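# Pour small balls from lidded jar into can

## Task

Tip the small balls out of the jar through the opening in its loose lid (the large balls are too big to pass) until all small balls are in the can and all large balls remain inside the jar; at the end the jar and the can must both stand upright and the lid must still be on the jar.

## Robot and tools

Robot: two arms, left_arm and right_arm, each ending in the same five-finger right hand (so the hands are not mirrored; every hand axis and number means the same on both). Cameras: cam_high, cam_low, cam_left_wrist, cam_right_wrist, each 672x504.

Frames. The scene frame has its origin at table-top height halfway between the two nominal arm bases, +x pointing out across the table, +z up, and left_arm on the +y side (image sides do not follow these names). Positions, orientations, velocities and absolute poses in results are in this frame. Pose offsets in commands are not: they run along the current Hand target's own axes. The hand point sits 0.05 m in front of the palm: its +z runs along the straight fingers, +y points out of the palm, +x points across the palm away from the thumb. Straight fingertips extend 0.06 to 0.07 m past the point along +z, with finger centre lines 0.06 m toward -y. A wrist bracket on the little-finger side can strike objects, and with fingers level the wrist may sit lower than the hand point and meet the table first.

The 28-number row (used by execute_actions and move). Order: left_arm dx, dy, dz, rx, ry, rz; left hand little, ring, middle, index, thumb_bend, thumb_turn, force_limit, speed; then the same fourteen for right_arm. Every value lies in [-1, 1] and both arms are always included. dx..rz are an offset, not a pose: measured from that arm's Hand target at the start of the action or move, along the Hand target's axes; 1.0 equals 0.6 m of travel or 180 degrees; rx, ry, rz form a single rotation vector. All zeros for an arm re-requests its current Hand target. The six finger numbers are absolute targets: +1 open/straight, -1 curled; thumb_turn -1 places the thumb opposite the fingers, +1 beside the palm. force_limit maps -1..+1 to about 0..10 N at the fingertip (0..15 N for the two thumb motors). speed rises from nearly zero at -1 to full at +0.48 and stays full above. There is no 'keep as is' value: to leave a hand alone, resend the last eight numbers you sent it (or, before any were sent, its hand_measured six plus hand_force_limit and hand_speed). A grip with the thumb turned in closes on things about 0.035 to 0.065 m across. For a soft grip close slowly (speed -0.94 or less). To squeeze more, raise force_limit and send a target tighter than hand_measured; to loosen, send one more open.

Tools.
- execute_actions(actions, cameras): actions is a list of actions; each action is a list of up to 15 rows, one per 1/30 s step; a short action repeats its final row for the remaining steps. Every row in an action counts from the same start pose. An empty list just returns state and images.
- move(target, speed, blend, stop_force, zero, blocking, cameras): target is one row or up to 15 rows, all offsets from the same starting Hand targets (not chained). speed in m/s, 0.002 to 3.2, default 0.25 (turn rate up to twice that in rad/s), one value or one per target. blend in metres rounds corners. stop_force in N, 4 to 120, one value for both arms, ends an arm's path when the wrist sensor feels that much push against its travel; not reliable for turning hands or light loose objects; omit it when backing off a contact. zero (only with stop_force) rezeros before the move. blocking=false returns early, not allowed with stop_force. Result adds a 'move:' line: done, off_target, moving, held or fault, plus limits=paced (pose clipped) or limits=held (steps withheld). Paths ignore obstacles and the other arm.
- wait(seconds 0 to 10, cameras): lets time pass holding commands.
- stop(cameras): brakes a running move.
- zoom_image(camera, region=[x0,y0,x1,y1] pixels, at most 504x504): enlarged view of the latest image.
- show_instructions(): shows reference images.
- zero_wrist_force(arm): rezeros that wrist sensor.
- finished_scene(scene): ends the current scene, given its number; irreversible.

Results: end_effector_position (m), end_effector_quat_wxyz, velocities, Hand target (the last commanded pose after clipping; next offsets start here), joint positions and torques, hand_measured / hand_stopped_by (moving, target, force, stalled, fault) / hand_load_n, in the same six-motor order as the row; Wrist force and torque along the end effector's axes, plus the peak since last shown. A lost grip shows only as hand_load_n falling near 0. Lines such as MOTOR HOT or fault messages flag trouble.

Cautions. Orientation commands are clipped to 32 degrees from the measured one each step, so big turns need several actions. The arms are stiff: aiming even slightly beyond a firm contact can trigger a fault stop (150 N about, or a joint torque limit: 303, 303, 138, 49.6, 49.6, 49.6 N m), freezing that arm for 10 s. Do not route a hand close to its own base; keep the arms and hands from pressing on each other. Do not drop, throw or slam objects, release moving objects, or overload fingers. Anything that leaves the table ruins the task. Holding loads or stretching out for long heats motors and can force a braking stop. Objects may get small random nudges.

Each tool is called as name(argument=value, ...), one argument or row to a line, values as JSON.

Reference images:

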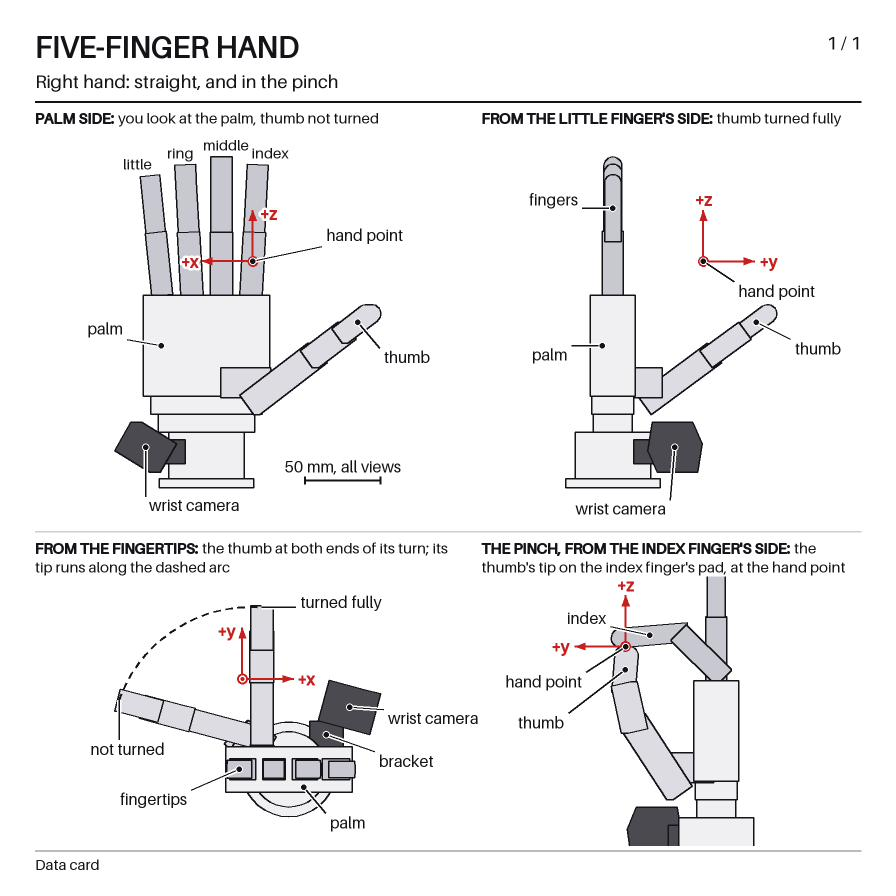

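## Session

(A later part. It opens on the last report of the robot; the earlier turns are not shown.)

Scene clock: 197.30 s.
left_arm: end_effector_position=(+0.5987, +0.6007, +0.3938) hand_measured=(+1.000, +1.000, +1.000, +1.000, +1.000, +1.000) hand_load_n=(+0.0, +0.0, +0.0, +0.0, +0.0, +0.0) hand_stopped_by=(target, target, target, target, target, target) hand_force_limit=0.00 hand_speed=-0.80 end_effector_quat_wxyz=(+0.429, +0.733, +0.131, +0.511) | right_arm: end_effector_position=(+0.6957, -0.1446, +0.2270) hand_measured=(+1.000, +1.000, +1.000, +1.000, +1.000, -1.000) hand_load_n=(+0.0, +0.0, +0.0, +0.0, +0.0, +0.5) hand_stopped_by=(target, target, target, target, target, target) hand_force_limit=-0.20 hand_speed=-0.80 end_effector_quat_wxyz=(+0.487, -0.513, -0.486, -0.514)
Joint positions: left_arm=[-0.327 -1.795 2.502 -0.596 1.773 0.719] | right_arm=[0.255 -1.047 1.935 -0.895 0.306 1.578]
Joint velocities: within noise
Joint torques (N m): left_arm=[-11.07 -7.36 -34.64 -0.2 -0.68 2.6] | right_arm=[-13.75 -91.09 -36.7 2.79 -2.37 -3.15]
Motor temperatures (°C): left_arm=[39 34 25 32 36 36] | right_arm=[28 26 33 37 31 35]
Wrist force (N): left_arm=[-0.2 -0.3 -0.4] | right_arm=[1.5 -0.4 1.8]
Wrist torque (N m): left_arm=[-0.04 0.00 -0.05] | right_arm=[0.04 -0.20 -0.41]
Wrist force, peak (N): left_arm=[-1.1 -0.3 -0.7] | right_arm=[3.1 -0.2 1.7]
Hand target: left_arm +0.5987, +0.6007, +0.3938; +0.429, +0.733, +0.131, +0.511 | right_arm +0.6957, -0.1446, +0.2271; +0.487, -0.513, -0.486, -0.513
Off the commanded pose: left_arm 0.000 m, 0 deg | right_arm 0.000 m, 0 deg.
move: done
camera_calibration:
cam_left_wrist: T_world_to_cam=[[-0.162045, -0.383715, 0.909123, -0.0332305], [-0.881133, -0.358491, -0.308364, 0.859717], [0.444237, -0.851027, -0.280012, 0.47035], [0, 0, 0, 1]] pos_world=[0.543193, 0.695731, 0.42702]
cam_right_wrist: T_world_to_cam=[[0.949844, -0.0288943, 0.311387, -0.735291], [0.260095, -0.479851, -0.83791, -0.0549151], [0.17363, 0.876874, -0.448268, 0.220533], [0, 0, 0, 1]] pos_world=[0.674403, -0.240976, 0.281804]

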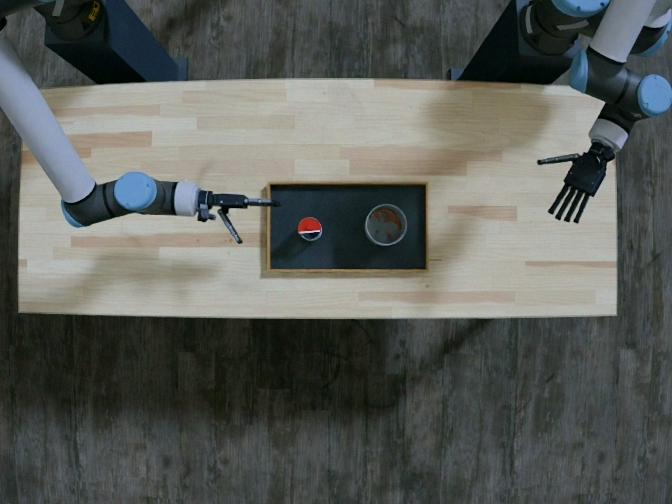

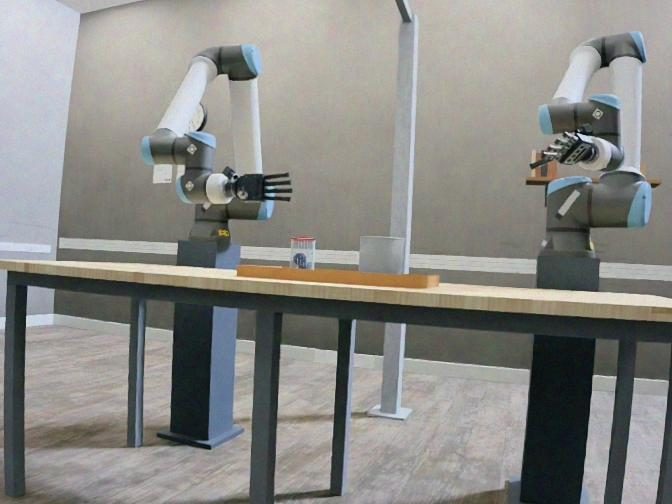

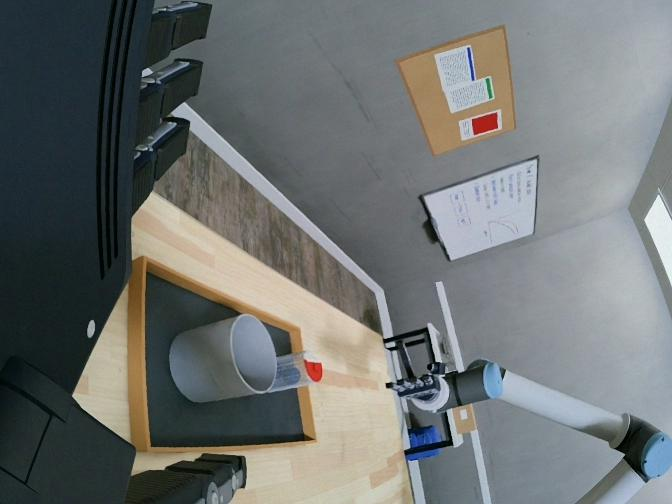

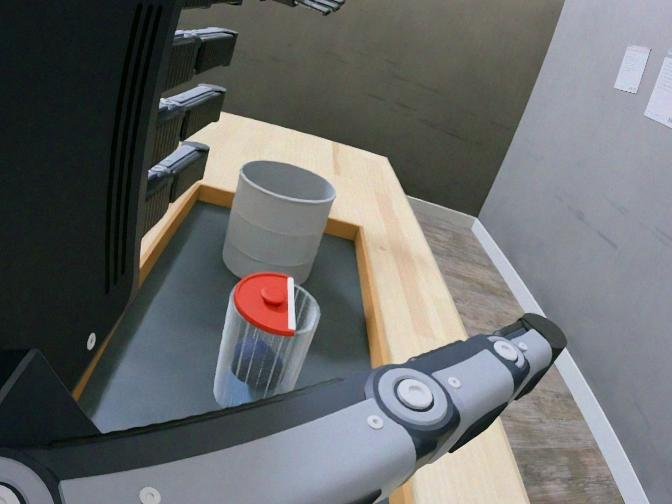

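move(
  target=[0,0,0,0,0,0,1,1,1,1,1,1,0,-0.8,0,0,0,0,0,0,1,1,1,1,1,1,-0.2,0],
  cameras=["cam_right_wrist"],
)

zoom_image(
  camera="cam_right_wrist",
  region=[180, 240, 360, 440],
)

Scene clock: 198.87 s.
left_arm: end_effector_position=(+0.5987, +0.6007, +0.3938) hand_measured=(+1.000, +1.000, +1.000, +1.000, +1.000, +1.000) hand_load_n=(+0.5, +0.0, +0.0, +0.0, +0.0, +0.0) hand_stopped_by=(target, target, target, target, target, target) hand_force_limit=0.00 hand_speed=-0.80 end_effector_quat_wxyz=(+0.429, +0.733, +0.131, +0.511) | right_arm: end_effector_position=(+0.6957, -0.1446, +0.2271) hand_measured=(+1.000, +1.000, +1.000, +1.000, +1.000, +1.000) hand_load_n=(+0.0, +0.0, +0.0, +0.0, +0.0, +0.0) hand_stopped_by=(target, target, target, target, target, target) hand_force_limit=-0.20 hand_speed=0.00 end_effector_quat_wxyz=(+0.487, -0.513, -0.486, -0.513)
Joint positions: left_arm=[-0.327 -1.795 2.502 -0.596 1.773 0.719] | right_arm=[0.255 -1.047 1.935 -0.894 0.306 1.578]
Joint velocities: within noise
Joint torques (N m): left_arm=[-9.9 -8.67 -35.44 -0.45 -0.5 2.95] | right_arm=[-13.44 -90.86 -35.67 2.05 -1.36 -3.31]
Motor temperatures (°C): left_arm=[39 34 25 32 36 36] | right_arm=[28 26 32 37 31 35]
Wrist force (N): left_arm=[-0.4 -0.1 -0.4] | right_arm=[1.4 0.0 1.5]
Wrist torque (N m): left_arm=[0.00 0.03 -0.05] | right_arm=[0.11 -0.17 -0.42]
Wrist force, peak (N): left_arm=[0.0 -0.4 -0.8] | right_arm=[2.1 -0.5 1.7]
Hand target: left_arm +0.5987, +0.6007, +0.3938; +0.429, +0.733, +0.131, +0.511 | right_arm +0.6957, -0.1446, +0.2271; +0.487, -0.513, -0.486, -0.513
Off the commanded pose: left_arm 0.000 m, 0 deg | right_arm 0.000 m, 0 deg.
move: done
camera_calibration:
cam_right_wrist: T_world_to_cam=[[0.949848, -0.0288657, 0.311376, -0.735315], [0.260083, -0.479924, -0.837872, -0.054852], [0.173623, 0.876835, -0.448348, 0.220596], [0, 0, 0, 1]] pos_world=[0.674403, -0.240976, 0.281904]
Images, in order (width x height): cam_right_wrist 672x504.

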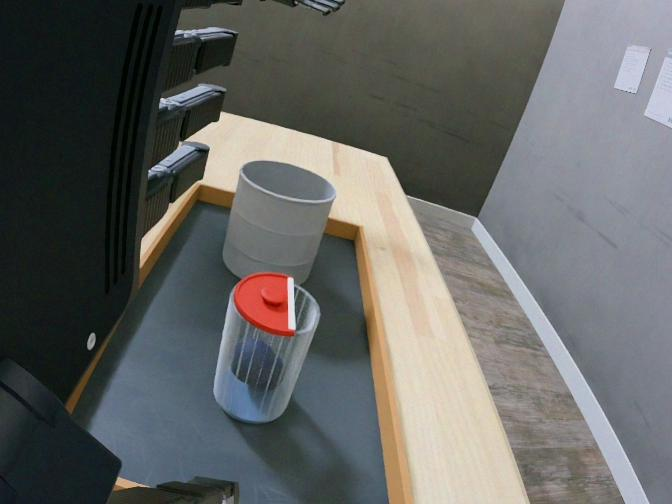

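Scaled by 2.520 from the camera's 672x504 image, which has a finer 960x720 frame.

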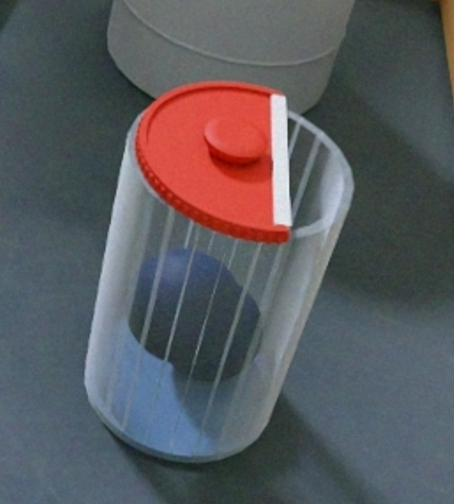

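finished_scene(
  scene=2,
)

The scene is finished: the task was done.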